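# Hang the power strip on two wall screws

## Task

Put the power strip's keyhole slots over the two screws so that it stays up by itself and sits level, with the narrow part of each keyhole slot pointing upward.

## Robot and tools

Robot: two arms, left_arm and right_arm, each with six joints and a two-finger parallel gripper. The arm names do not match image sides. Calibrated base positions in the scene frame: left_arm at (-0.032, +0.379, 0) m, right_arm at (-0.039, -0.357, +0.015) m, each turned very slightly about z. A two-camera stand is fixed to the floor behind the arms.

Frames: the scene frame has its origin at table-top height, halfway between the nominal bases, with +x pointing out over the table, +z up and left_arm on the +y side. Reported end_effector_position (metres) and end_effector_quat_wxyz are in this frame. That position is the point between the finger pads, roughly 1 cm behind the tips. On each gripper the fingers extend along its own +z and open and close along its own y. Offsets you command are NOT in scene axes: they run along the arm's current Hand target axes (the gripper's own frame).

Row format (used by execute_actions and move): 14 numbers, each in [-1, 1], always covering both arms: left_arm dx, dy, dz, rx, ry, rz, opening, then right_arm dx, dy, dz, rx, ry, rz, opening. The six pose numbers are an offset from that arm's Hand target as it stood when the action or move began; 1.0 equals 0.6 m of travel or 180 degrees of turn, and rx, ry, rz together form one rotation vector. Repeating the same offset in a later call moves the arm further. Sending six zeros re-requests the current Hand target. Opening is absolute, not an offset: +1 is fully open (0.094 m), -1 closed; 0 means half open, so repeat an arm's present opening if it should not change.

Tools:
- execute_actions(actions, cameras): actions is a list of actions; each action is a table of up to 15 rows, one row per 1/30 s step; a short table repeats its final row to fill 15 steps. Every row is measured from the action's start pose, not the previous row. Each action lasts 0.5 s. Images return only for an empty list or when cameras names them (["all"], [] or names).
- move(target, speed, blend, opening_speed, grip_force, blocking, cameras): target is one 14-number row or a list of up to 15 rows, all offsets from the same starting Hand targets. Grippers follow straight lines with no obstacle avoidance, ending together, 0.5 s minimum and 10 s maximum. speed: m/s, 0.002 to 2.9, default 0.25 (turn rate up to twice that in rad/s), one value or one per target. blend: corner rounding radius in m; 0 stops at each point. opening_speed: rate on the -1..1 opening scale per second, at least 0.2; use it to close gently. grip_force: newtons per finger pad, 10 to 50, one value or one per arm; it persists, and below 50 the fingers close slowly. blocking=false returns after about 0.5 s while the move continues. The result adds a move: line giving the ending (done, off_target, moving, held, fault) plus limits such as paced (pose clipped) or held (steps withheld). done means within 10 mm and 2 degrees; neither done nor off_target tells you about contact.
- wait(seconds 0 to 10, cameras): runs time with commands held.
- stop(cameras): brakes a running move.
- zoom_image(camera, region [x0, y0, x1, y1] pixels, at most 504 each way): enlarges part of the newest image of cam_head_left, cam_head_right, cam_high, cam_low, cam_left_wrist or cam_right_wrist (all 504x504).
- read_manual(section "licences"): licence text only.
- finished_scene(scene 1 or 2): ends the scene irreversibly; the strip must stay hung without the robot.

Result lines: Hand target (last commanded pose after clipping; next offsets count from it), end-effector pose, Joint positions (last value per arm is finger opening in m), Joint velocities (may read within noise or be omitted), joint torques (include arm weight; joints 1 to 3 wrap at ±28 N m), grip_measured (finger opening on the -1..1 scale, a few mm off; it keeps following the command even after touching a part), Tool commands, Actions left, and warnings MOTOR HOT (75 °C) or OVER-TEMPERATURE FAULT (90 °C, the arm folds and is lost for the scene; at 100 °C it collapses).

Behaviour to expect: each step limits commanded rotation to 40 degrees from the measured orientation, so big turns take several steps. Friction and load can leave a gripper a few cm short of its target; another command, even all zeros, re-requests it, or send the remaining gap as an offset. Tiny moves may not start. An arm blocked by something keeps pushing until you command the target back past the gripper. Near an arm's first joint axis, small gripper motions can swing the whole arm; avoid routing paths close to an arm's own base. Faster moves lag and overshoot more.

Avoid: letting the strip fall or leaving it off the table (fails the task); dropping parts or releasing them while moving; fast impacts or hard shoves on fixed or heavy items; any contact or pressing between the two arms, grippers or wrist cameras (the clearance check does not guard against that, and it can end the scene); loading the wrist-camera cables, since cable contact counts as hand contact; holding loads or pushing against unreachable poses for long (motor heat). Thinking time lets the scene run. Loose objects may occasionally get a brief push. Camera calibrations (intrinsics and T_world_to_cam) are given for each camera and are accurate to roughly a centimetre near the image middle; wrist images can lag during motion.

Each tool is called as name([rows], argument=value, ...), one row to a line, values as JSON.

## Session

execute_actions(actions=[])

Scene clock: 0.00 s.
left_arm: end_effector_position=(+0.3378, +0.4354, +0.2488) grip_measured=+1.000 end_effector_quat_wxyz=(+0.648, -0.144, +0.733, -0.150) | right_arm: end_effector_position=(+0.2302, -0.2589, +0.2423) grip_measured=+1.000 end_effector_quat_wxyz=(+0.437, +0.045, +0.862, +0.251)
Joint positions: left_arm=[0.28 1.047 0.53 0.395 0.342 -0.38 0.094] | right_arm=[0.245 0.739 0.72 -0.51 -0.232 0.44 0.094]
Joint velocities: within noise
Joint torques (N m): no reading
Heat: left arm: 25 °C; right arm: 26 °C.
Hand target: left_arm +0.3375, +0.4352, +0.2524; +0.650, -0.142, +0.731, -0.149 | right_arm +0.2315, -0.2584, +0.2528; +0.450, +0.041, +0.855, +0.254
Tool commands: left_gripper/opening=+1.0 right_gripper/opening=+1.0
camera_calibration:
cam_left_wrist: T_world_to_cam=[[-0.000856236, -0.847073, 0.531476, 0.230885], [-0.750998, -0.350391, -0.559668, 0.560441], [0.660304, -0.399616, -0.63585, 0.203599], [0, 0, 0, 1]] pos_world=[0.28665, 0.473311, 0.320409]
cam_right_wrist: T_world_to_cam=[[0.18616, -0.919657, -0.345795, -0.204834], [-0.956597, -0.0893411, -0.277382, 0.280724], [0.224203, 0.382424, -0.896373, 0.365483], [0, 0, 0, 1]] pos_world=[0.224729, -0.303067, 0.334646]

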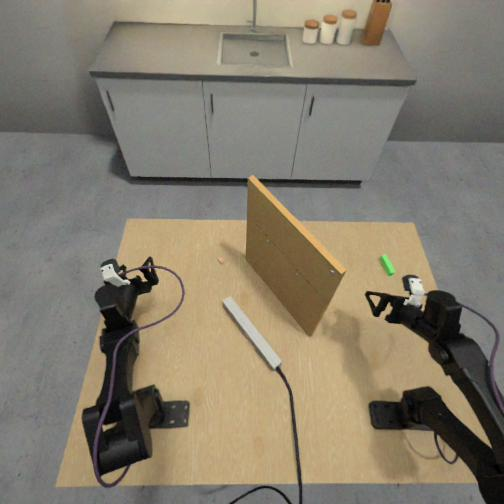

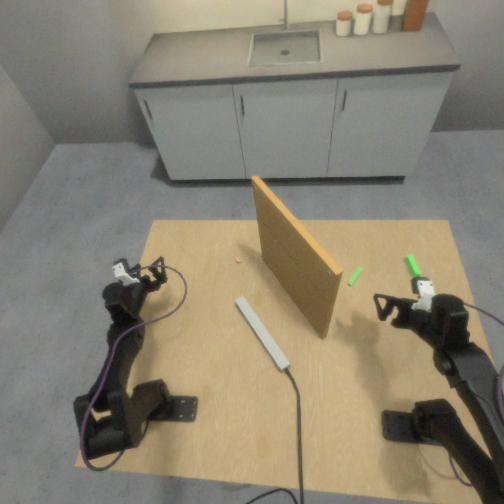

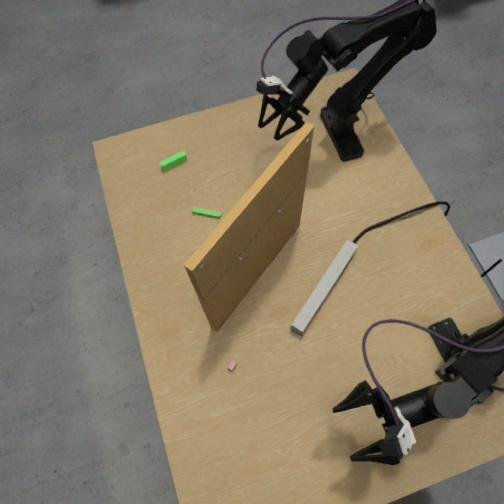

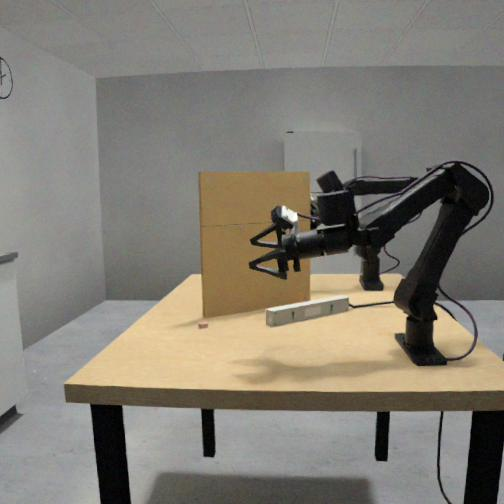

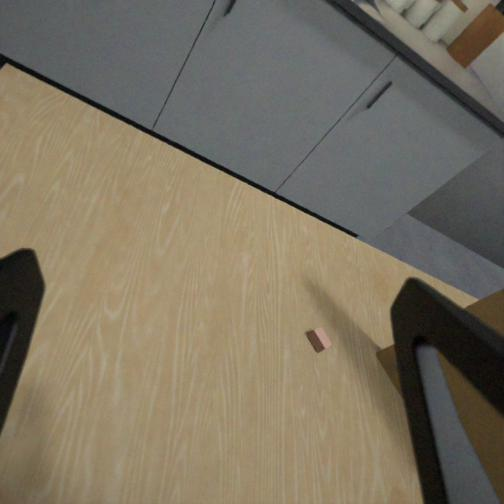

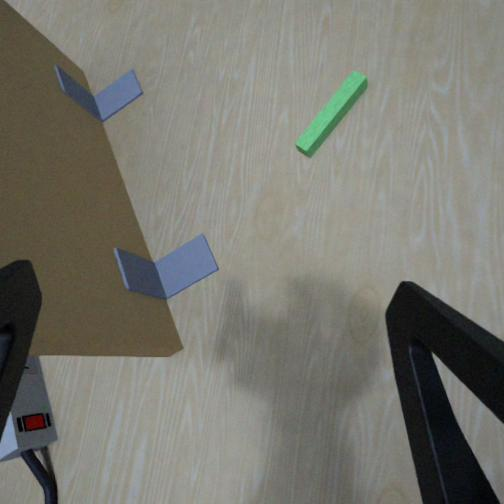

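zoom_image(camera="cam_low", region=[255, 280, 365, 340])

zoom_image(camera="cam_head_right", region=[225, 285, 305, 385])

zoom_image(camera="cam_head_left", region=[215, 285, 300, 385])

zoom_image(camera="cam_high", region=[180, 120, 330, 270])

zoom_image(camera="cam_high", region=[280, 190, 400, 340])

zoom_image(camera="cam_head_left", region=[235, 170, 355, 340])

zoom_image(camera="cam_head_right", region=[235, 170, 355, 340])

Scaled by 4.582 from the camera's 504x504 image, which has a finer 720x720 frame.

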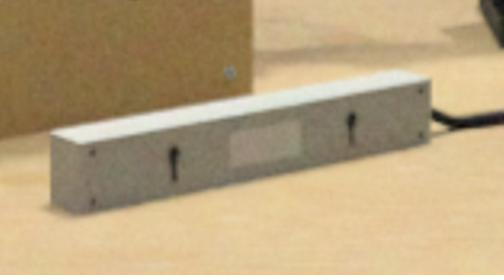

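Scaled by 5.040 from the camera's 504x504 image, which has a finer 720x720 frame.

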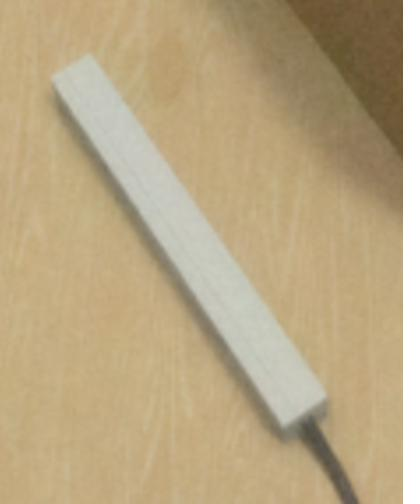

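Scaled by 5.040 from the camera's 504x504 image, which has a finer 720x720 frame.

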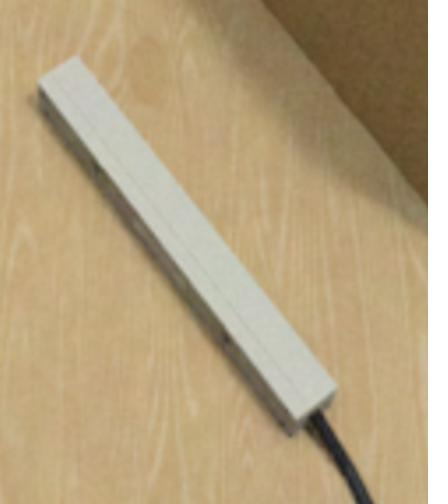

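Scaled by 3.360 from the camera's 504x504 image, which has a finer 720x720 frame.

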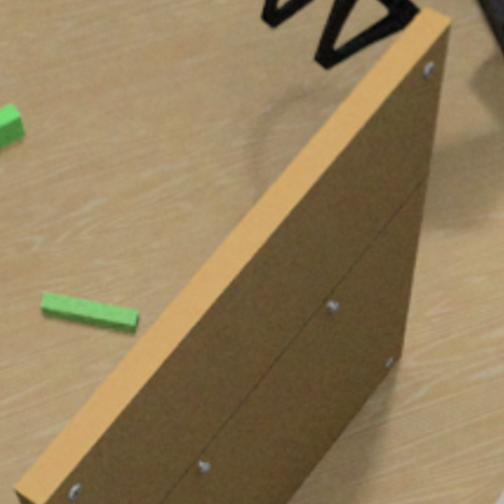

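Scaled by 3.360 from the camera's 504x504 image, which has a finer 720x720 frame.

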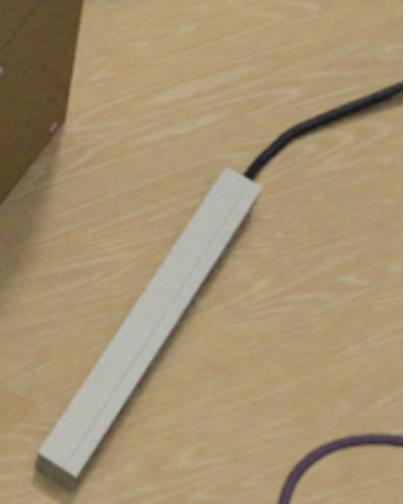

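Scaled by 2.965 from the camera's 504x504 image, which has a finer 720x720 frame.

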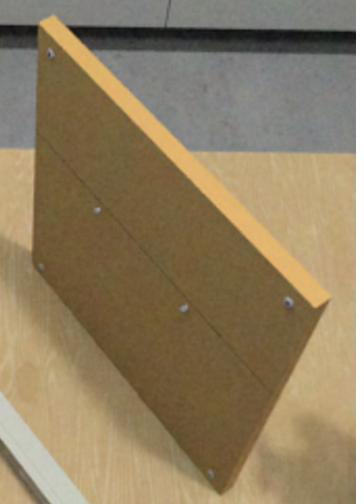

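Scaled by 2.965 from the camera's 504x504 image, which has a finer 720x720 frame.

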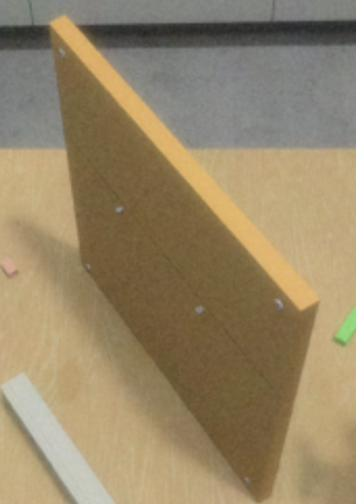

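move(target=[0.361,-0.387,-0.166,-0.244,0.397,-0.069,0.2,0,0,0,0,0,0,1], speed=0.3, cameras=["cam_head_left","cam_head_right","cam_left_wrist"])

Scene clock: 121.63 s.
left_arm: end_effector_position=(+0.2176, +0.1412, +0.1616) grip_measured=+0.202 end_effector_quat_wxyz=(+0.007, -0.316, +0.949, -0.006) | right_arm: end_effector_position=(+0.2302, -0.2589, +0.2423) grip_measured=+1.000 end_effector_quat_wxyz=(+0.437, +0.045, +0.862, +0.251)
Joint positions: left_arm=[-0.8 1.844 1.761 -1.47 -0.006 -1.412 0.056] | right_arm=[0.245 0.739 0.72 -0.51 -0.232 0.44 0.094]
Joint torques (N m): left_arm=[-0.25 -7.32 8.39 0.13 0.03 -0.13] | right_arm=[-0.03 -0.51 10.02 1.76 -0.1 -0.01]
Heat: left arm: 32 °C; right arm: 34 °C.
Hand target: left_arm +0.2170, +0.1389, +0.1601; +0.000, -0.320, +0.948, +0.000 | right_arm +0.2315, -0.2584, +0.2528; +0.450, +0.041, +0.855, +0.254
Off the commanded pose: left_arm 0.003 m, 1 deg | right_arm 0.011 m, 2 deg.
move: off_target (right_arm)
camera_calibration:
cam_left_wrist: T_world_to_cam=[[0.703826, -0.708533, 0.0510959, -0.0673982], [-0.553695, -0.502109, 0.664311, 0.0990032], [-0.44503, -0.49585, -0.745708, 0.381739], [0, 0, 0, 1]] pos_world=[0.272139, 0.191242, 0.222341]
Images, in order (width x height): cam_head_left 504x504, cam_head_right 504x504, cam_left_wrist 504x504.

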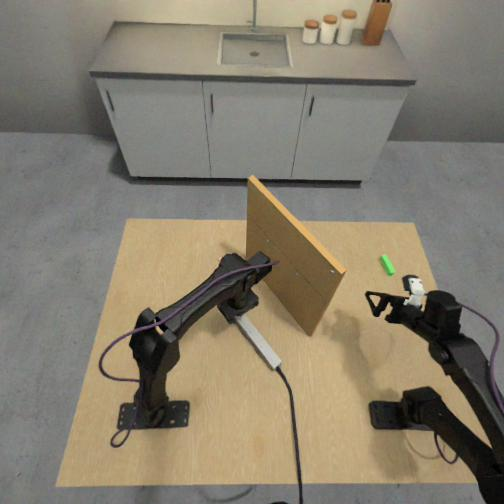

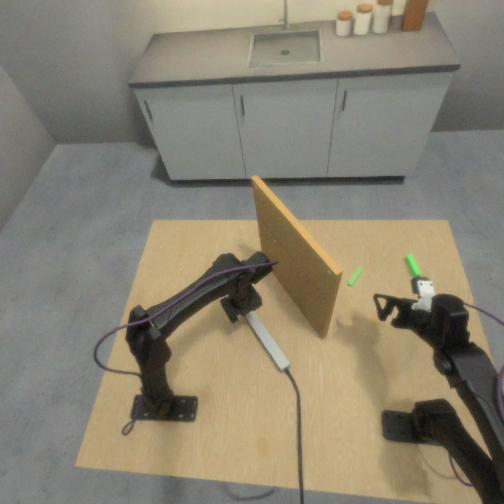

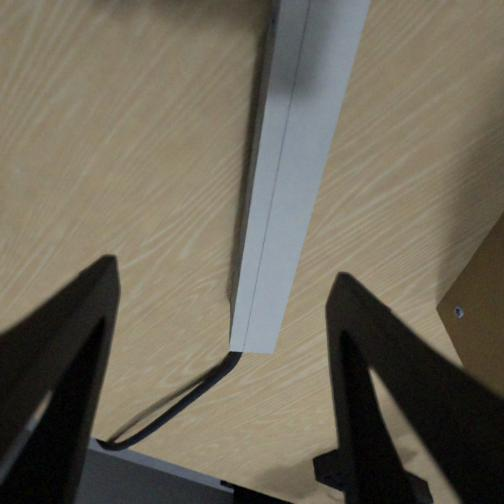

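move(target=[0,-0.05,0.1,0,0,0,0.2,0,0,0,0,0,0,1], speed=0.2, cameras=["cam_head_left","cam_head_right","cam_left_wrist","cam_low"])

zoom_image(camera="cam_low", region=[230, 200, 380, 350])

zoom_image(camera="cam_head_left", region=[200, 240, 300, 380])

Scene clock: 137.83 s.
left_arm: end_effector_position=(+0.2370, +0.1178, +0.1072) grip_measured=+0.202 end_effector_quat_wxyz=(+0.006, -0.318, +0.948, -0.005) | right_arm: end_effector_position=(+0.2302, -0.2589, +0.2423) grip_measured=+1.000 end_effector_quat_wxyz=(+0.437, +0.045, +0.862, +0.251)
Joint positions: left_arm=[-0.808 1.955 1.693 -1.294 -0.005 -1.424 0.056] | right_arm=[0.245 0.739 0.72 -0.51 -0.232 0.44 0.094]
Joint torques (N m): left_arm=[-0.65 -8.49 6.2 0.36 0.05 -0.13] | right_arm=[-0.03 -0.51 10.02 1.77 -0.1 -0.01]
Heat: left arm: 30 °C; right arm: 35 °C.
Hand target: left_arm +0.2353, +0.1151, +0.1002; +0.000, -0.320, +0.948, +0.000 | right_arm +0.2315, -0.2584, +0.2528; +0.450, +0.041, +0.855, +0.254
Off the commanded pose: left_arm 0.008 m, 1 deg | right_arm 0.011 m, 2 deg.
move: off_target (right_arm)
camera_calibration:
cam_left_wrist: T_world_to_cam=[[0.706614, -0.705928, 0.048611, -0.0954565], [-0.550002, -0.504716, 0.665402, 0.133484], [-0.445191, -0.496918, -0.744901, 0.338197], [0, 0, 0, 1]] pos_world=[0.29143, 0.168042, 0.167742]
Images, in order (width x height): cam_head_left 504x504, cam_head_right 504x504, cam_low 504x504, cam_left_wrist 504x504.

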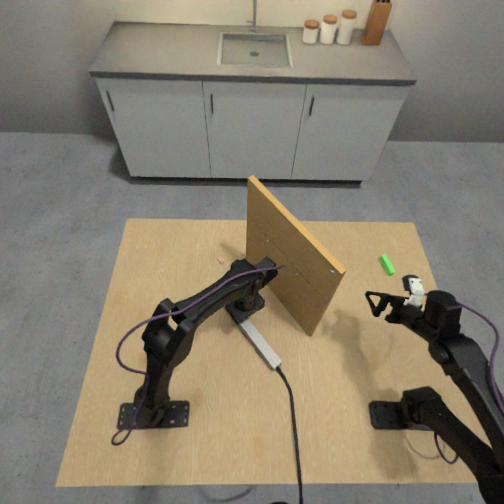

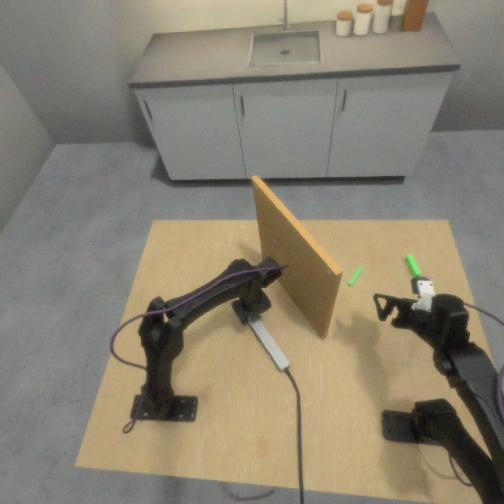

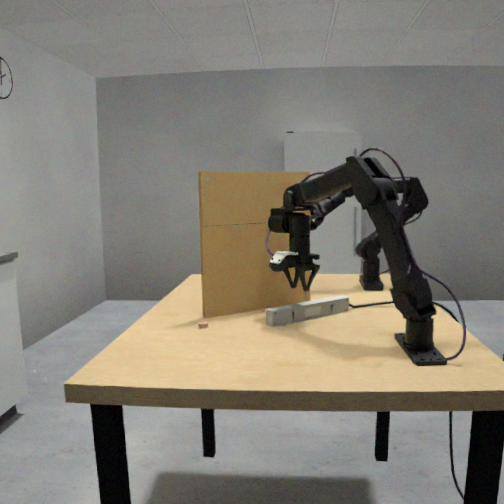

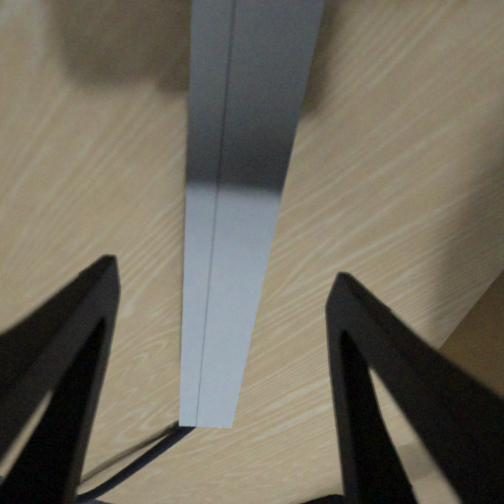

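Scaled by 3.360 from the camera's 504x504 image, which has a finer 720x720 frame.

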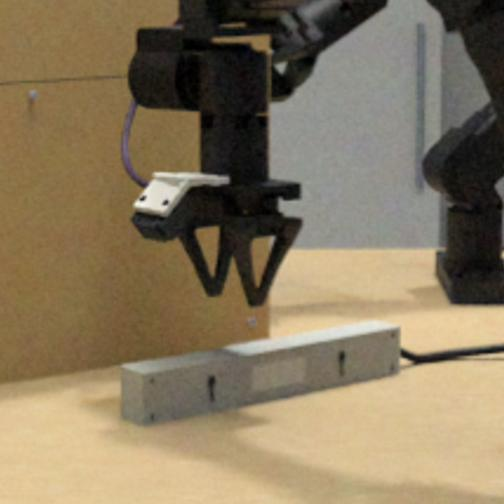

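Scaled by 3.600 from the camera's 504x504 image, which has a finer 720x720 frame.

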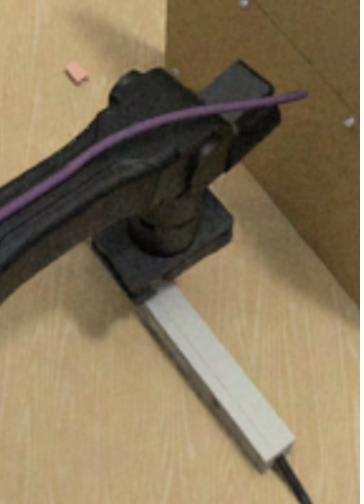

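move(target=[0,-0.007,0.113,0,0,0,0.2,0,0,0,0,0,0,1], speed=0.12)

move(target=[0,0,0,0,0,0,-0.6,0,0,0,0,0,0,1], opening_speed=0.5, cameras=["cam_head_left","cam_low","cam_left_wrist"])

zoom_image(camera="cam_low", region=[230, 200, 380, 350])

Scene clock: 151.93 s.
left_arm: end_effector_position=(+0.2416, +0.1132, +0.0416) grip_measured=+0.202 end_effector_quat_wxyz=(+0.007, -0.319, +0.948, -0.008) | right_arm: end_effector_position=(+0.2302, -0.2589, +0.2423) grip_measured=+1.000 end_effector_quat_wxyz=(+0.437, +0.045, +0.862, +0.251)
Joint positions: left_arm=[-0.808 2.011 1.509 -1.048 -0.005 -1.425 0.056] | right_arm=[0.245 0.739 0.72 -0.51 -0.232 0.44 0.094]
Joint torques (N m): left_arm=[-0.8 -8.55 5.72 0.41 0.06 -0.11] | right_arm=[-0.02 -0.51 10.02 1.77 -0.1 -0.01]
Heat: left arm: 29 °C; right arm: 35 °C.
Hand target: left_arm +0.2378, +0.1117, +0.0323; +0.000, -0.320, +0.948, +0.000 | right_arm +0.2315, -0.2584, +0.2528; +0.450, +0.041, +0.855, +0.254
Off the commanded pose: left_arm 0.010 m, 1 deg | right_arm 0.011 m, 2 deg.
move: off_target (right_arm)

Scene clock: 153.73 s.
left_arm: end_effector_position=(+0.2416, +0.1132, +0.0416) grip_measured=-0.303 end_effector_quat_wxyz=(+0.007, -0.319, +0.948, -0.008) | right_arm: end_effector_position=(+0.2302, -0.2589, +0.2423) grip_measured=+1.000 end_effector_quat_wxyz=(+0.437, +0.045, +0.862, +0.251)
Joint positions: left_arm=[-0.808 2.011 1.509 -1.048 -0.005 -1.426 0.033] | right_arm=[0.245 0.739 0.72 -0.51 -0.232 0.44 0.094]
Joint torques (N m): left_arm=[-0.77 -8.53 5.75 0.41 0.04 -0.1] | right_arm=[-0.03 -0.51 10.02 1.77 -0.1 -0.01]
Heat: left arm: 29 °C; right arm: 35 °C.
Hand target: left_arm +0.2378, +0.1117, +0.0323; +0.000, -0.320, +0.948, +0.000 | right_arm +0.2315, -0.2584, +0.2528; +0.450, +0.041, +0.855, +0.254
Off the commanded pose: left_arm 0.010 m, 1 deg | right_arm 0.011 m, 2 deg.
move: off_target (right_arm)
camera_calibration:
cam_left_wrist: T_world_to_cam=[[0.70775, -0.704309, 0.0551303, -0.0996378], [-0.551915, -0.50252, 0.66548, 0.177462], [-0.440999, -0.50142, -0.744377, 0.288622], [0, 0, 0, 1]] pos_world=[0.295745, 0.163724, 0.102239]
Images, in order (width x height): cam_head_left 504x504, cam_low 504x504, cam_left_wrist 504x504.

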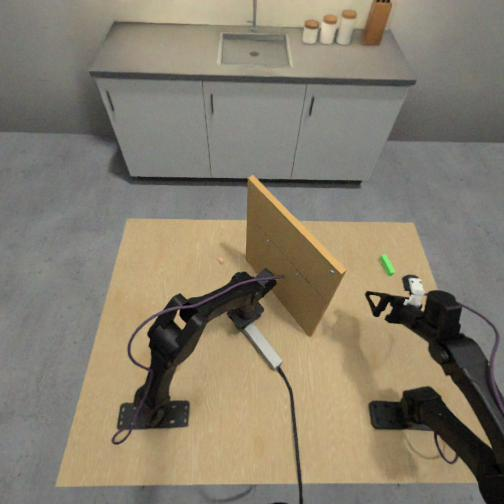

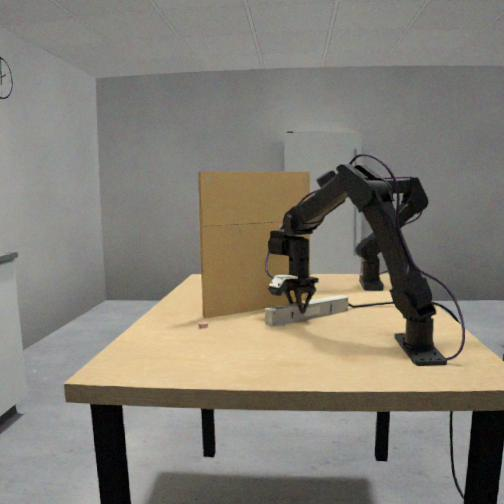

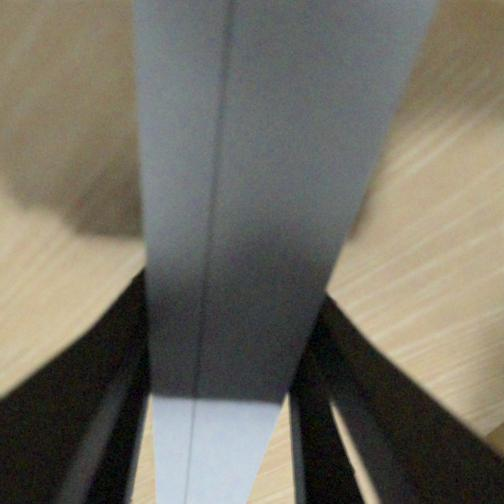

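Scaled by 3.360 from the camera's 504x504 image, which has a finer 720x720 frame.

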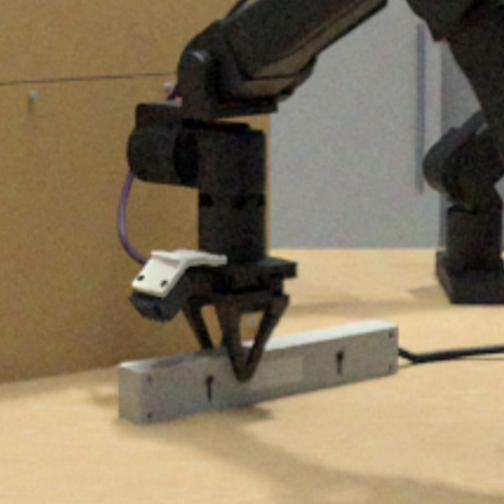

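move([
  [0,0,0,0,0,0,-1,0,0,0,0,0,0,1],
  [0,0,-0.3,0,0,0,-1,0,0,0,0,0,0,1],
  [0.03,0.05,-0.33,0.47,0,0,-1,0,0,0,0,0,0,1],
], speed=0.2, cameras=["cam_head_left","cam_head_right","cam_low","cam_left_wrist","cam_high"])

zoom_image(camera="cam_head_left", region=[180, 220, 330, 370])

Scene clock: 167.70 s.
left_arm: end_effector_position=(+0.1984, +0.1257, +0.2060) grip_measured=-0.303 end_effector_quat_wxyz=(+0.200, -0.235, +0.735, -0.604) | right_arm: end_effector_position=(+0.2302, -0.2589, +0.2423) grip_measured=+1.000 end_effector_quat_wxyz=(+0.437, +0.045, +0.862, +0.251)
Joint positions: left_arm=[-0.757 0.902 0.374 0.333 0.213 -1.519 0.033] | right_arm=[0.245 0.739 0.72 -0.51 -0.232 0.44 0.094]
Joint torques (N m): left_arm=[0.46 -2.35 8.03 3.26 -0.07 -0.38] | right_arm=[-0.02 -0.51 10 1.76 -0.1 0]
Heat: left arm: 30 °C; right arm: 35 °C.
Hand target: left_arm +0.2053, +0.1247, +0.2304; +0.215, -0.236, +0.701, -0.638 | right_arm +0.2315, -0.2584, +0.2528; +0.450, +0.041, +0.855, +0.254
Off the commanded pose: left_arm 0.025 m, 6 deg | right_arm 0.011 m, 2 deg.
move: off_target (left_arm, right_arm)
camera_calibration:
cam_left_wrist: T_world_to_cam=[[0.194713, -0.0495836, 0.979606, -0.240229], [-0.976407, 0.0852684, 0.198393, 0.157074], [-0.0933665, -0.995123, -0.0318109, 0.244445], [0, 0, 0, 1]] pos_world=[0.222967, 0.217948, 0.211943]
Images, in order (width x height): cam_head_left 504x504, cam_head_right 504x504, cam_high 504x504, cam_low 504x504, cam_left_wrist 504x504.

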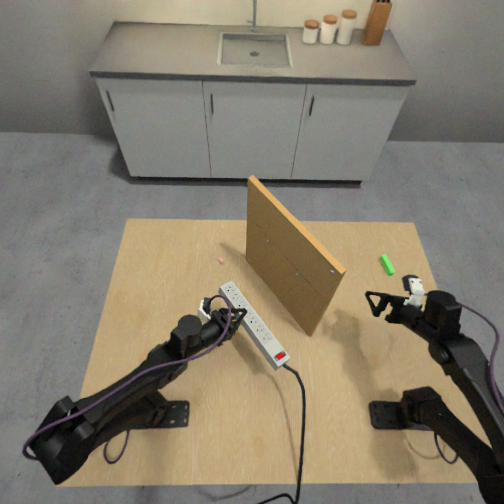

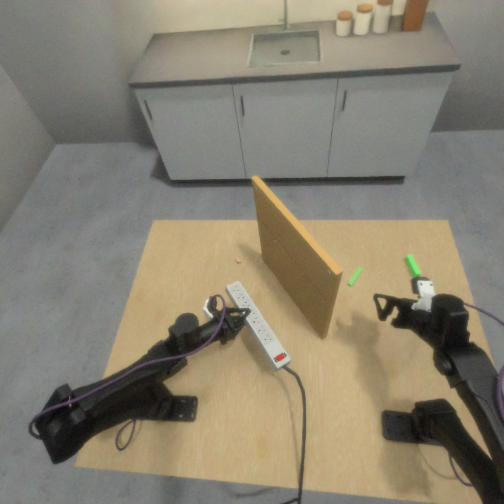

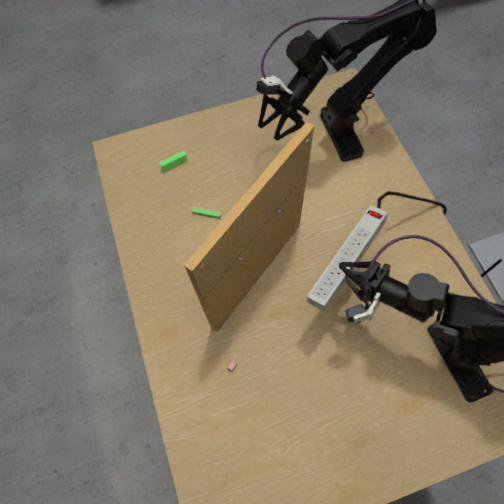

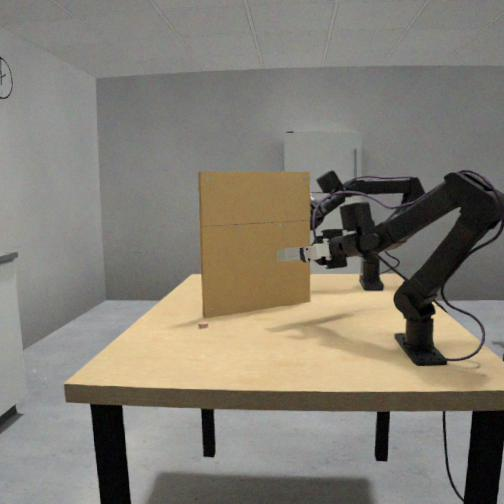

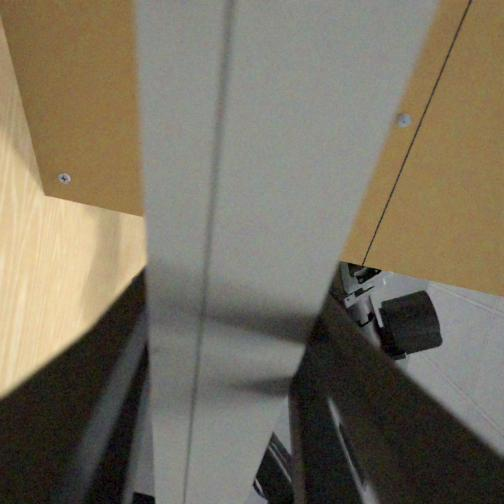

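Scaled by 3.360 from the camera's 504x504 image, which has a finer 720x720 frame.

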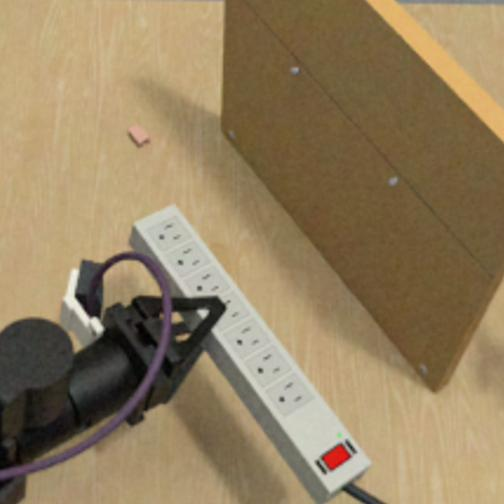

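move(target=[0.057,0,0.02,0,0.194,0,-1,0,0,0,0,0,0,1], speed=0.2, cameras=["cam_head_left","cam_head_right","cam_high"])

zoom_image(camera="cam_head_left", region=[180, 240, 330, 390])

zoom_image(camera="cam_head_right", region=[180, 240, 330, 390])

Scene clock: 198.10 s.
left_arm: end_effector_position=(+0.1826, +0.0970, +0.2108) grip_measured=-0.303 end_effector_quat_wxyz=(-0.008, -0.054, +0.746, -0.664) | right_arm: end_effector_position=(+0.2302, -0.2589, +0.2423) grip_measured=+1.000 end_effector_quat_wxyz=(+0.437, +0.045, +0.862, +0.251)
Joint positions: left_arm=[-0.505 1.258 0.515 0.513 1.026 -1.458 0.033] | right_arm=[0.245 0.739 0.72 -0.51 -0.232 0.44 0.094]
Joint torques (N m): left_arm=[0.75 -3.55 10.07 2.29 0.52 -0.29] | right_arm=[-0.05 -0.51 10.02 1.77 -0.1 -0.01]
Heat: left arm: 40 °C; right arm: 36 °C.
Hand target: left_arm +0.1854, +0.0945, +0.2293; -0.005, -0.034, +0.733, -0.679 | right_arm +0.2315, -0.2584, +0.2528; +0.450, +0.041, +0.855, +0.254
Off the commanded pose: left_arm 0.019 m, 3 deg | right_arm 0.011 m, 2 deg.
move: off_target (left_arm, right_arm)
Images, in order (width x height): cam_head_left 504x504, cam_head_right 504x504, cam_high 504x504.

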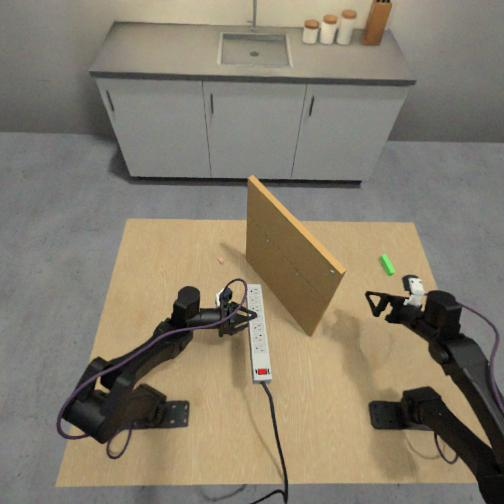

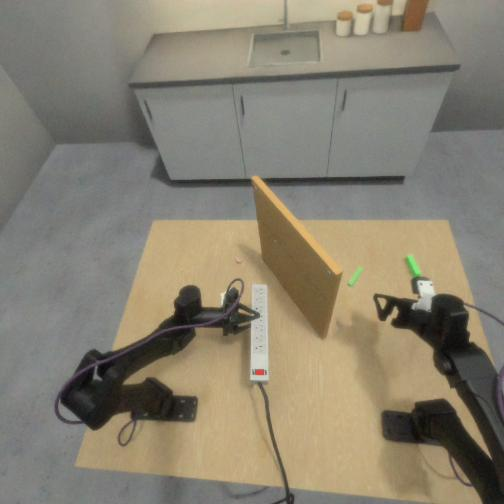

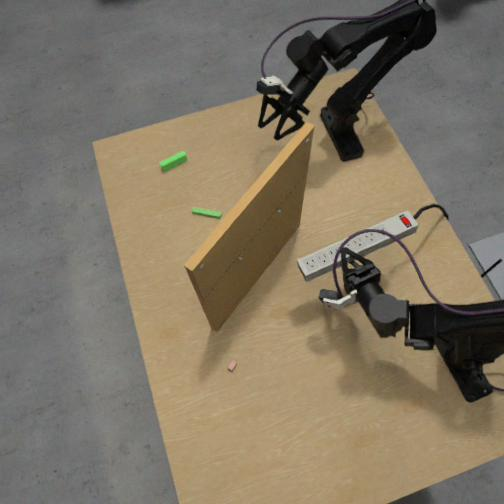

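Scaled by 3.360 from the camera's 504x504 image, which has a finer 720x720 frame.

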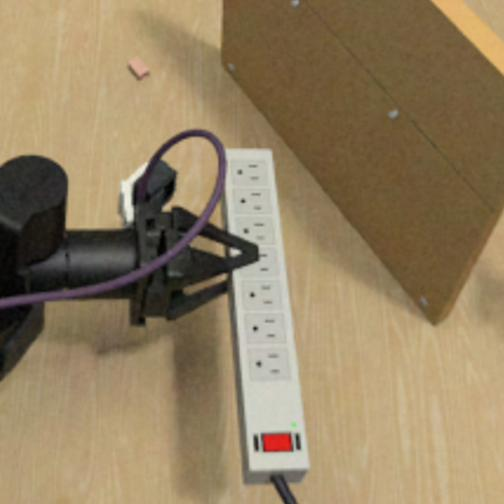

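Scaled by 3.360 from the camera's 504x504 image, which has a finer 720x720 frame.

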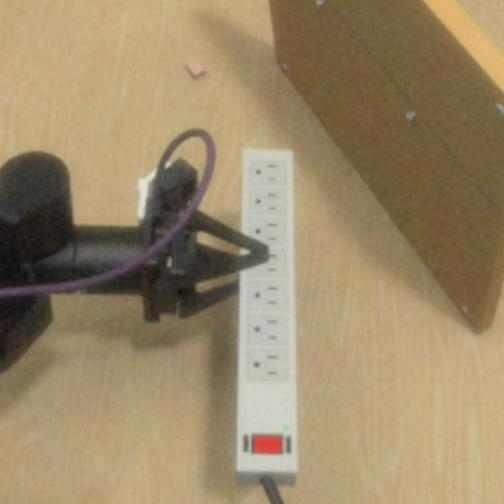

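move(target=[0,0,0,0,0,0,-1,0.167,0.431,-0.106,-0.048,0.369,-0.393,1], speed=0.25)

Scene clock: 234.03 s.
left_arm: end_effector_position=(+0.1826, +0.0969, +0.2111) grip_measured=-0.303 end_effector_quat_wxyz=(-0.008, -0.053, +0.746, -0.664) | right_arm: end_effector_position=(+0.0824, -0.0324, +0.3242) grip_measured=+1.000 end_effector_quat_wxyz=(+0.179, -0.581, +0.786, +0.115)
Joint positions: left_arm=[-0.505 1.258 0.515 0.514 1.026 -1.458 0.033] | right_arm=[1.255 1.664 2.091 -1.569 0.002 -0.062 0.094]
Joint torques (N m): left_arm=[0.83 -3.47 10.07 2.3 0.49 -0.24] | right_arm=[0.58 -4.77 9.61 0.92 -0.04 -0.03]
Heat: left arm: 39 °C; right arm: 36 °C.
Hand target: left_arm +0.1853, +0.0945, +0.2293; -0.005, -0.034, +0.733, -0.679 | right_arm +0.0810, -0.0295, +0.3293; +0.001, -0.599, +0.800, +0.000
Off the commanded pose: left_arm 0.019 m, 3 deg | right_arm 0.006 m, 24 deg.
joint sent to its limit (right arm) — joint 4 (wrist pitch), lower limit. The joint targets are off in orientation, not in position.
move: off_target (left_arm, right_arm)

move(target=[0,0,0,0,0,0,-1,-0.173,0.104,0.05,0,0,-0.615,1], speed=0.25, cameras=["cam_head_left","cam_head_right","cam_right_wrist","cam_low"])

zoom_image(camera="cam_low", region=[230, 160, 400, 330])

Scene clock: 249.23 s.
left_arm: end_effector_position=(+0.1826, +0.0969, +0.2111) grip_measured=-0.303 end_effector_quat_wxyz=(-0.008, -0.053, +0.746, -0.664) | right_arm: end_effector_position=(+0.0524, +0.0840, +0.2984) grip_measured=+1.000 end_effector_quat_wxyz=(-0.216, +0.975, +0.030, +0.048)
Joint positions: left_arm=[-0.505 1.258 0.515 0.514 1.026 -1.458 0.033] | right_arm=[1.404 2.074 2.521 -1.571 -0.01 -1.839 0.094]
Joint torques (N m): left_arm=[0.79 -3.55 10.02 2.25 0.53 -0.25] | right_arm=[0.84 -7.75 9.44 0.95 0.11 -0.01]
Heat: left arm: 40 °C; right arm: 34 °C.
Hand target: left_arm +0.1853, +0.0945, +0.2293; -0.005, -0.034, +0.733, -0.679 | right_arm +0.0504, +0.0877, +0.2995; -0.001, +0.999, +0.038, +0.001
Off the commanded pose: left_arm 0.019 m, 3 deg | right_arm 0.004 m, 26 deg.
joint sent to its limit (right arm) — joint 4 (wrist pitch), lower limit. The joint targets are off in orientation, not in position.
move: off_target (left_arm, right_arm)
camera_calibration:
cam_right_wrist: T_world_to_cam=[[-0.215855, 0.870048, 0.443196, -0.201722], [0.700742, -0.178057, 0.690837, -0.211434], [0.679976, 0.459687, -0.571245, 0.197048], [0, 0, 0, 1]] pos_world=[-0.0293698, 0.0472797, 0.348032]
Images, in order (width x height): cam_head_left 504x504, cam_head_right 504x504, cam_low 504x504, cam_right_wrist 504x504.

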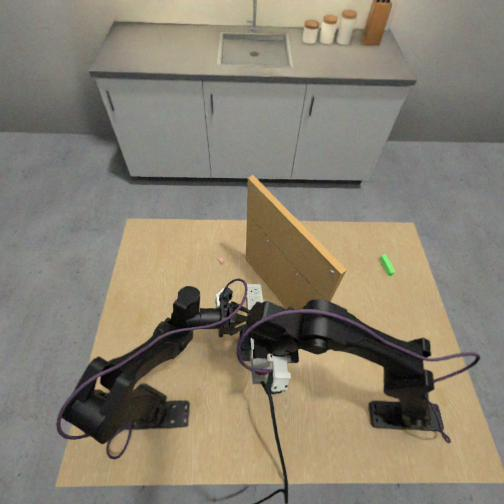

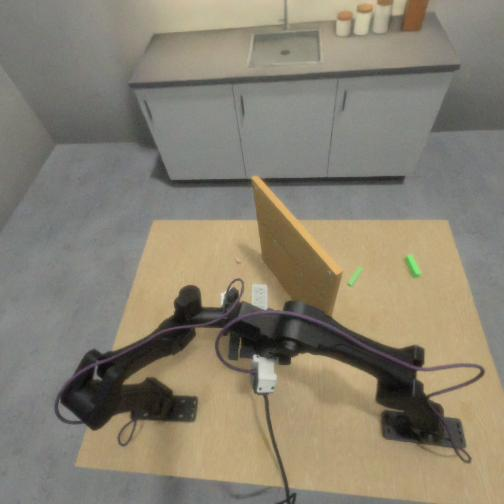

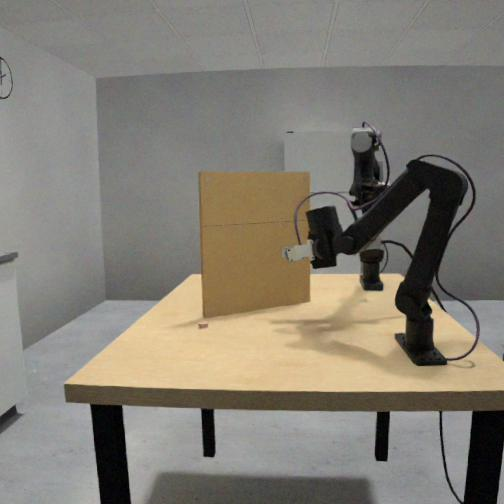

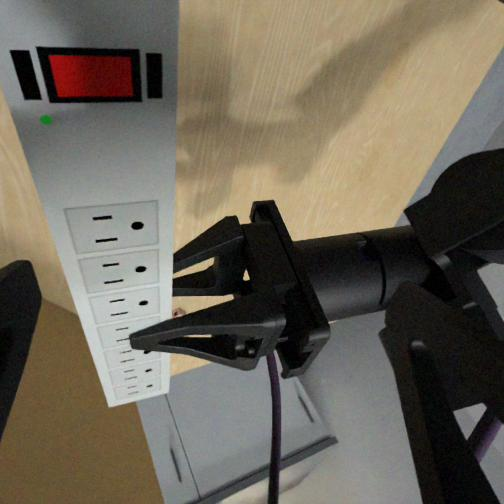

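Scaled by 2.965 from the camera's 504x504 image, which has a finer 720x720 frame.

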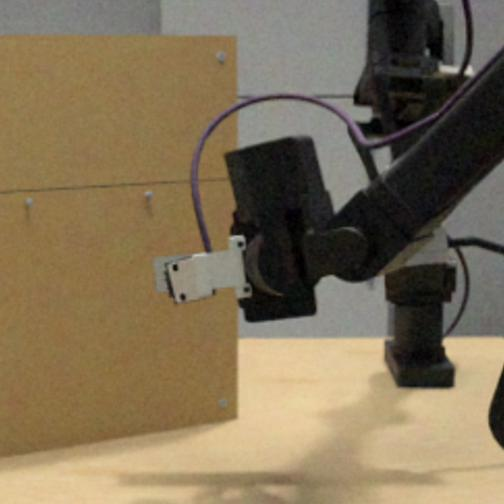

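move(target=[0,0.1,0,0,0,0,-1,0,0,0.13,0,0,0,1], speed=0.2, cameras=["cam_head_left","cam_head_right","cam_right_wrist","cam_low"])

zoom_image(camera="cam_low", region=[230, 160, 400, 330])

Scene clock: 259.33 s.
left_arm: end_effector_position=(+0.1832, +0.0980, +0.1659) grip_measured=-0.303 end_effector_quat_wxyz=(+0.000, -0.041, +0.740, -0.672) | right_arm: end_effector_position=(+0.0540, +0.0878, +0.2293) grip_measured=+1.000 end_effector_quat_wxyz=(-0.126, +0.991, +0.030, +0.028)
Joint positions: left_arm=[-0.497 1.444 0.39 0.86 1.044 -1.457 0.033] | right_arm=[1.404 2.171 2.43 -1.571 -0.006 -1.841 0.094]
Joint torques (N m): left_arm=[0.88 -4.1 5.55 2.33 0.45 -0.22] | right_arm=[0.95 -8.92 6.57 0.65 0.03 -0.04]
Heat: left arm: 40 °C; right arm: 33 °C.
Hand target: left_arm +0.1819, +0.0989, +0.1695; -0.005, -0.034, +0.733, -0.679 | right_arm +0.0505, +0.0878, +0.2214; -0.001, +0.999, +0.038, +0.001
Off the commanded pose: left_arm 0.004 m, 1 deg | right_arm 0.008 m, 15 deg.
joint sent to its limit (right arm) — joint 4 (wrist pitch), lower limit. The joint targets are off in orientation, not in position.
move: off_target (right_arm)
camera_calibration:
cam_right_wrist: T_world_to_cam=[[-0.203121, 0.937482, 0.282612, -0.143871], [0.724812, -0.0500973, 0.687123, -0.175808], [0.658324, 0.34441, -0.669322, 0.188551], [0, 0, 0, 1]] pos_world=[-0.0259228, 0.0611302, 0.287663]
Images, in order (width x height): cam_head_left 504x504, cam_head_right 504x504, cam_low 504x504, cam_right_wrist 504x504.

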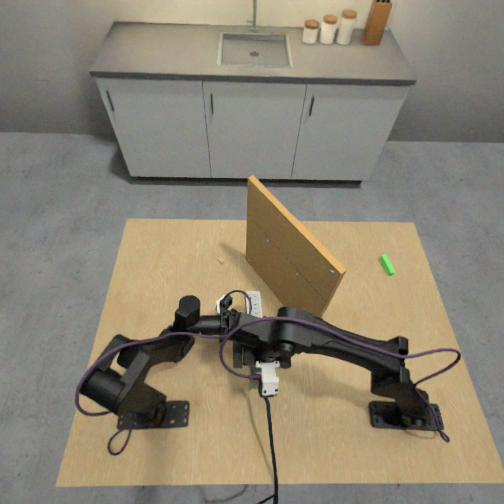

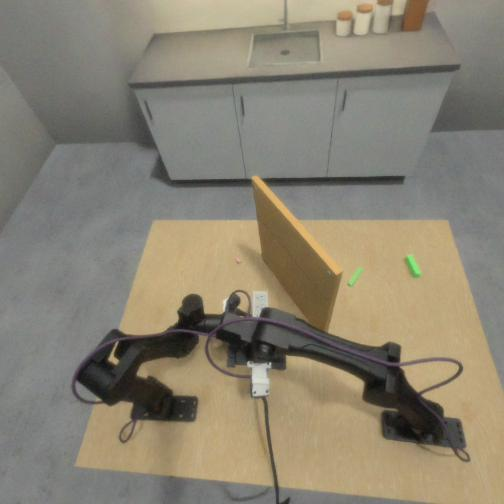

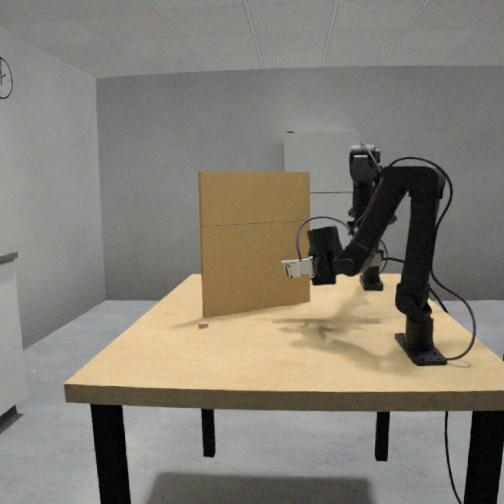

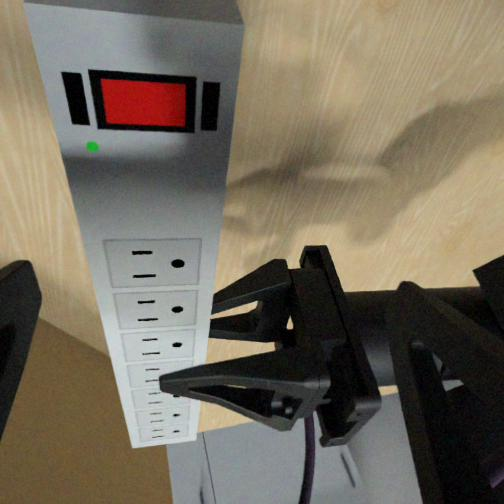

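Scaled by 2.965 from the camera's 504x504 image, which has a finer 720x720 frame.

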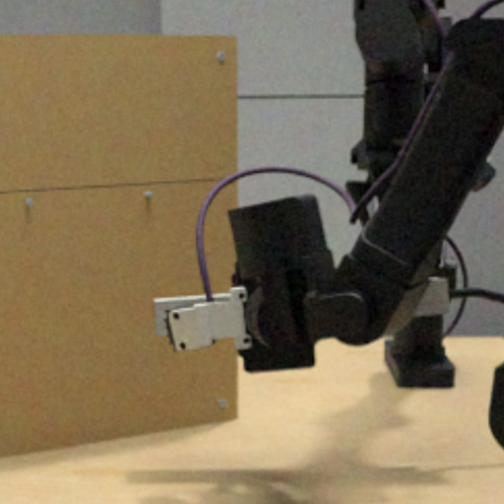

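move(target=[0,0,0,0,0,0,-1,0,0.013,0.08,0,0,0,1], speed=0.12, cameras=["cam_head_left","cam_head_right","cam_right_wrist","cam_low"])

zoom_image(camera="cam_low", region=[230, 160, 400, 330])

Scene clock: 279.97 s.
left_arm: end_effector_position=(+0.1831, +0.0980, +0.1662) grip_measured=-0.303 end_effector_quat_wxyz=(+0.000, -0.040, +0.739, -0.672) | right_arm: end_effector_position=(+0.0527, +0.0815, +0.1821) grip_measured=+1.000 end_effector_quat_wxyz=(-0.060, +0.998, +0.032, +0.012)
Joint positions: left_arm=[-0.497 1.444 0.39 0.861 1.044 -1.457 0.033] | right_arm=[1.404 2.232 2.353 -1.571 -0.005 -1.845 0.094]
Joint torques (N m): left_arm=[1.05 -4.19 5.63 2.35 0.41 -0.28] | right_arm=[0.47 -9.44 6.63 0.42 0.03 -0.04]
Heat: left arm: 39 °C; right arm: 32 °C.
Hand target: left_arm +0.1819, +0.0989, +0.1695; -0.005, -0.034, +0.733, -0.679 | right_arm +0.0511, +0.0801, +0.1734; -0.001, +0.999, +0.038, +0.000
Off the commanded pose: left_arm 0.004 m, 1 deg | right_arm 0.009 m, 7 deg.
joint sent to its limit (right arm) — joint 4 (wrist pitch), lower limit. The joint targets are off in orientation, not in position.
move: off_target (right_arm)
camera_calibration:
cam_right_wrist: T_world_to_cam=[[-0.200507, 0.966495, 0.160265, -0.105114], [0.743455, 0.0435721, 0.667365, -0.147764], [0.638021, 0.252961, -0.727282, 0.179082], [0, 0, 0, 1]] pos_world=[-0.0254782, 0.0627295, 0.245702]
Images, in order (width x height): cam_head_left 504x504, cam_head_right 504x504, cam_low 504x504, cam_right_wrist 504x504.

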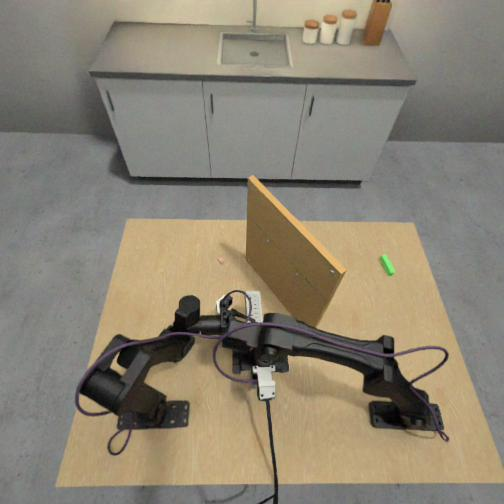

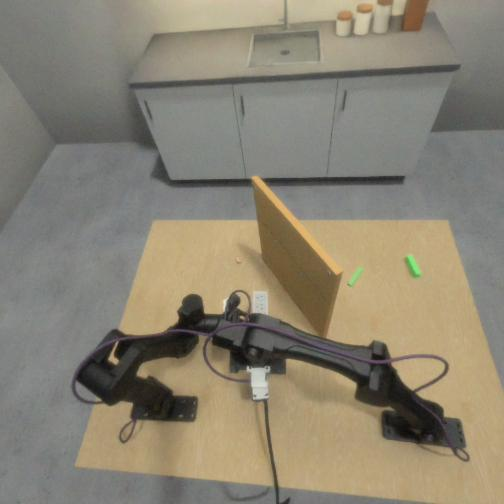

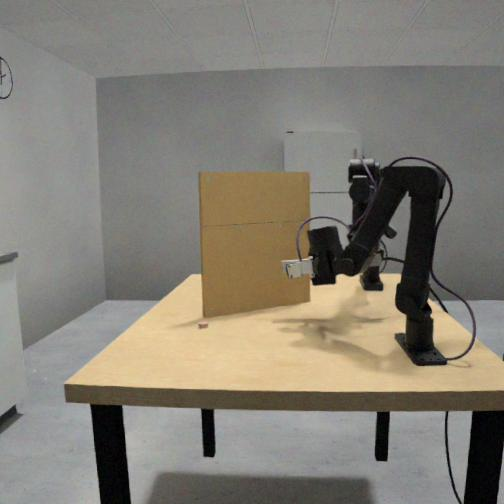

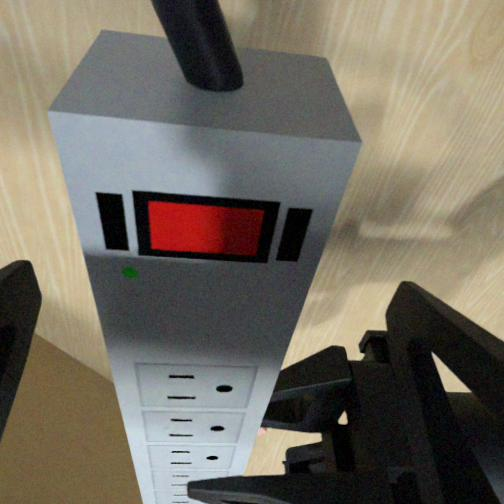

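Scaled by 2.965 from the camera's 504x504 image, which has a finer 720x720 frame.

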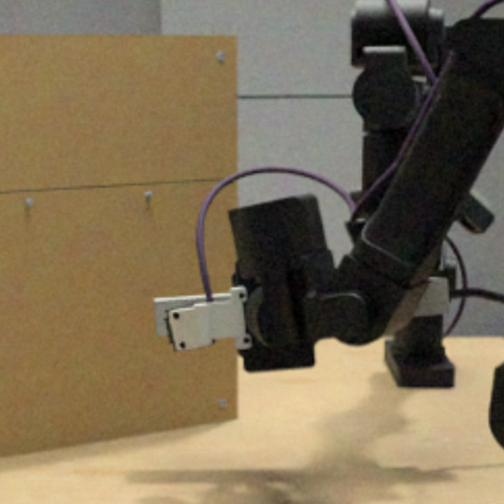

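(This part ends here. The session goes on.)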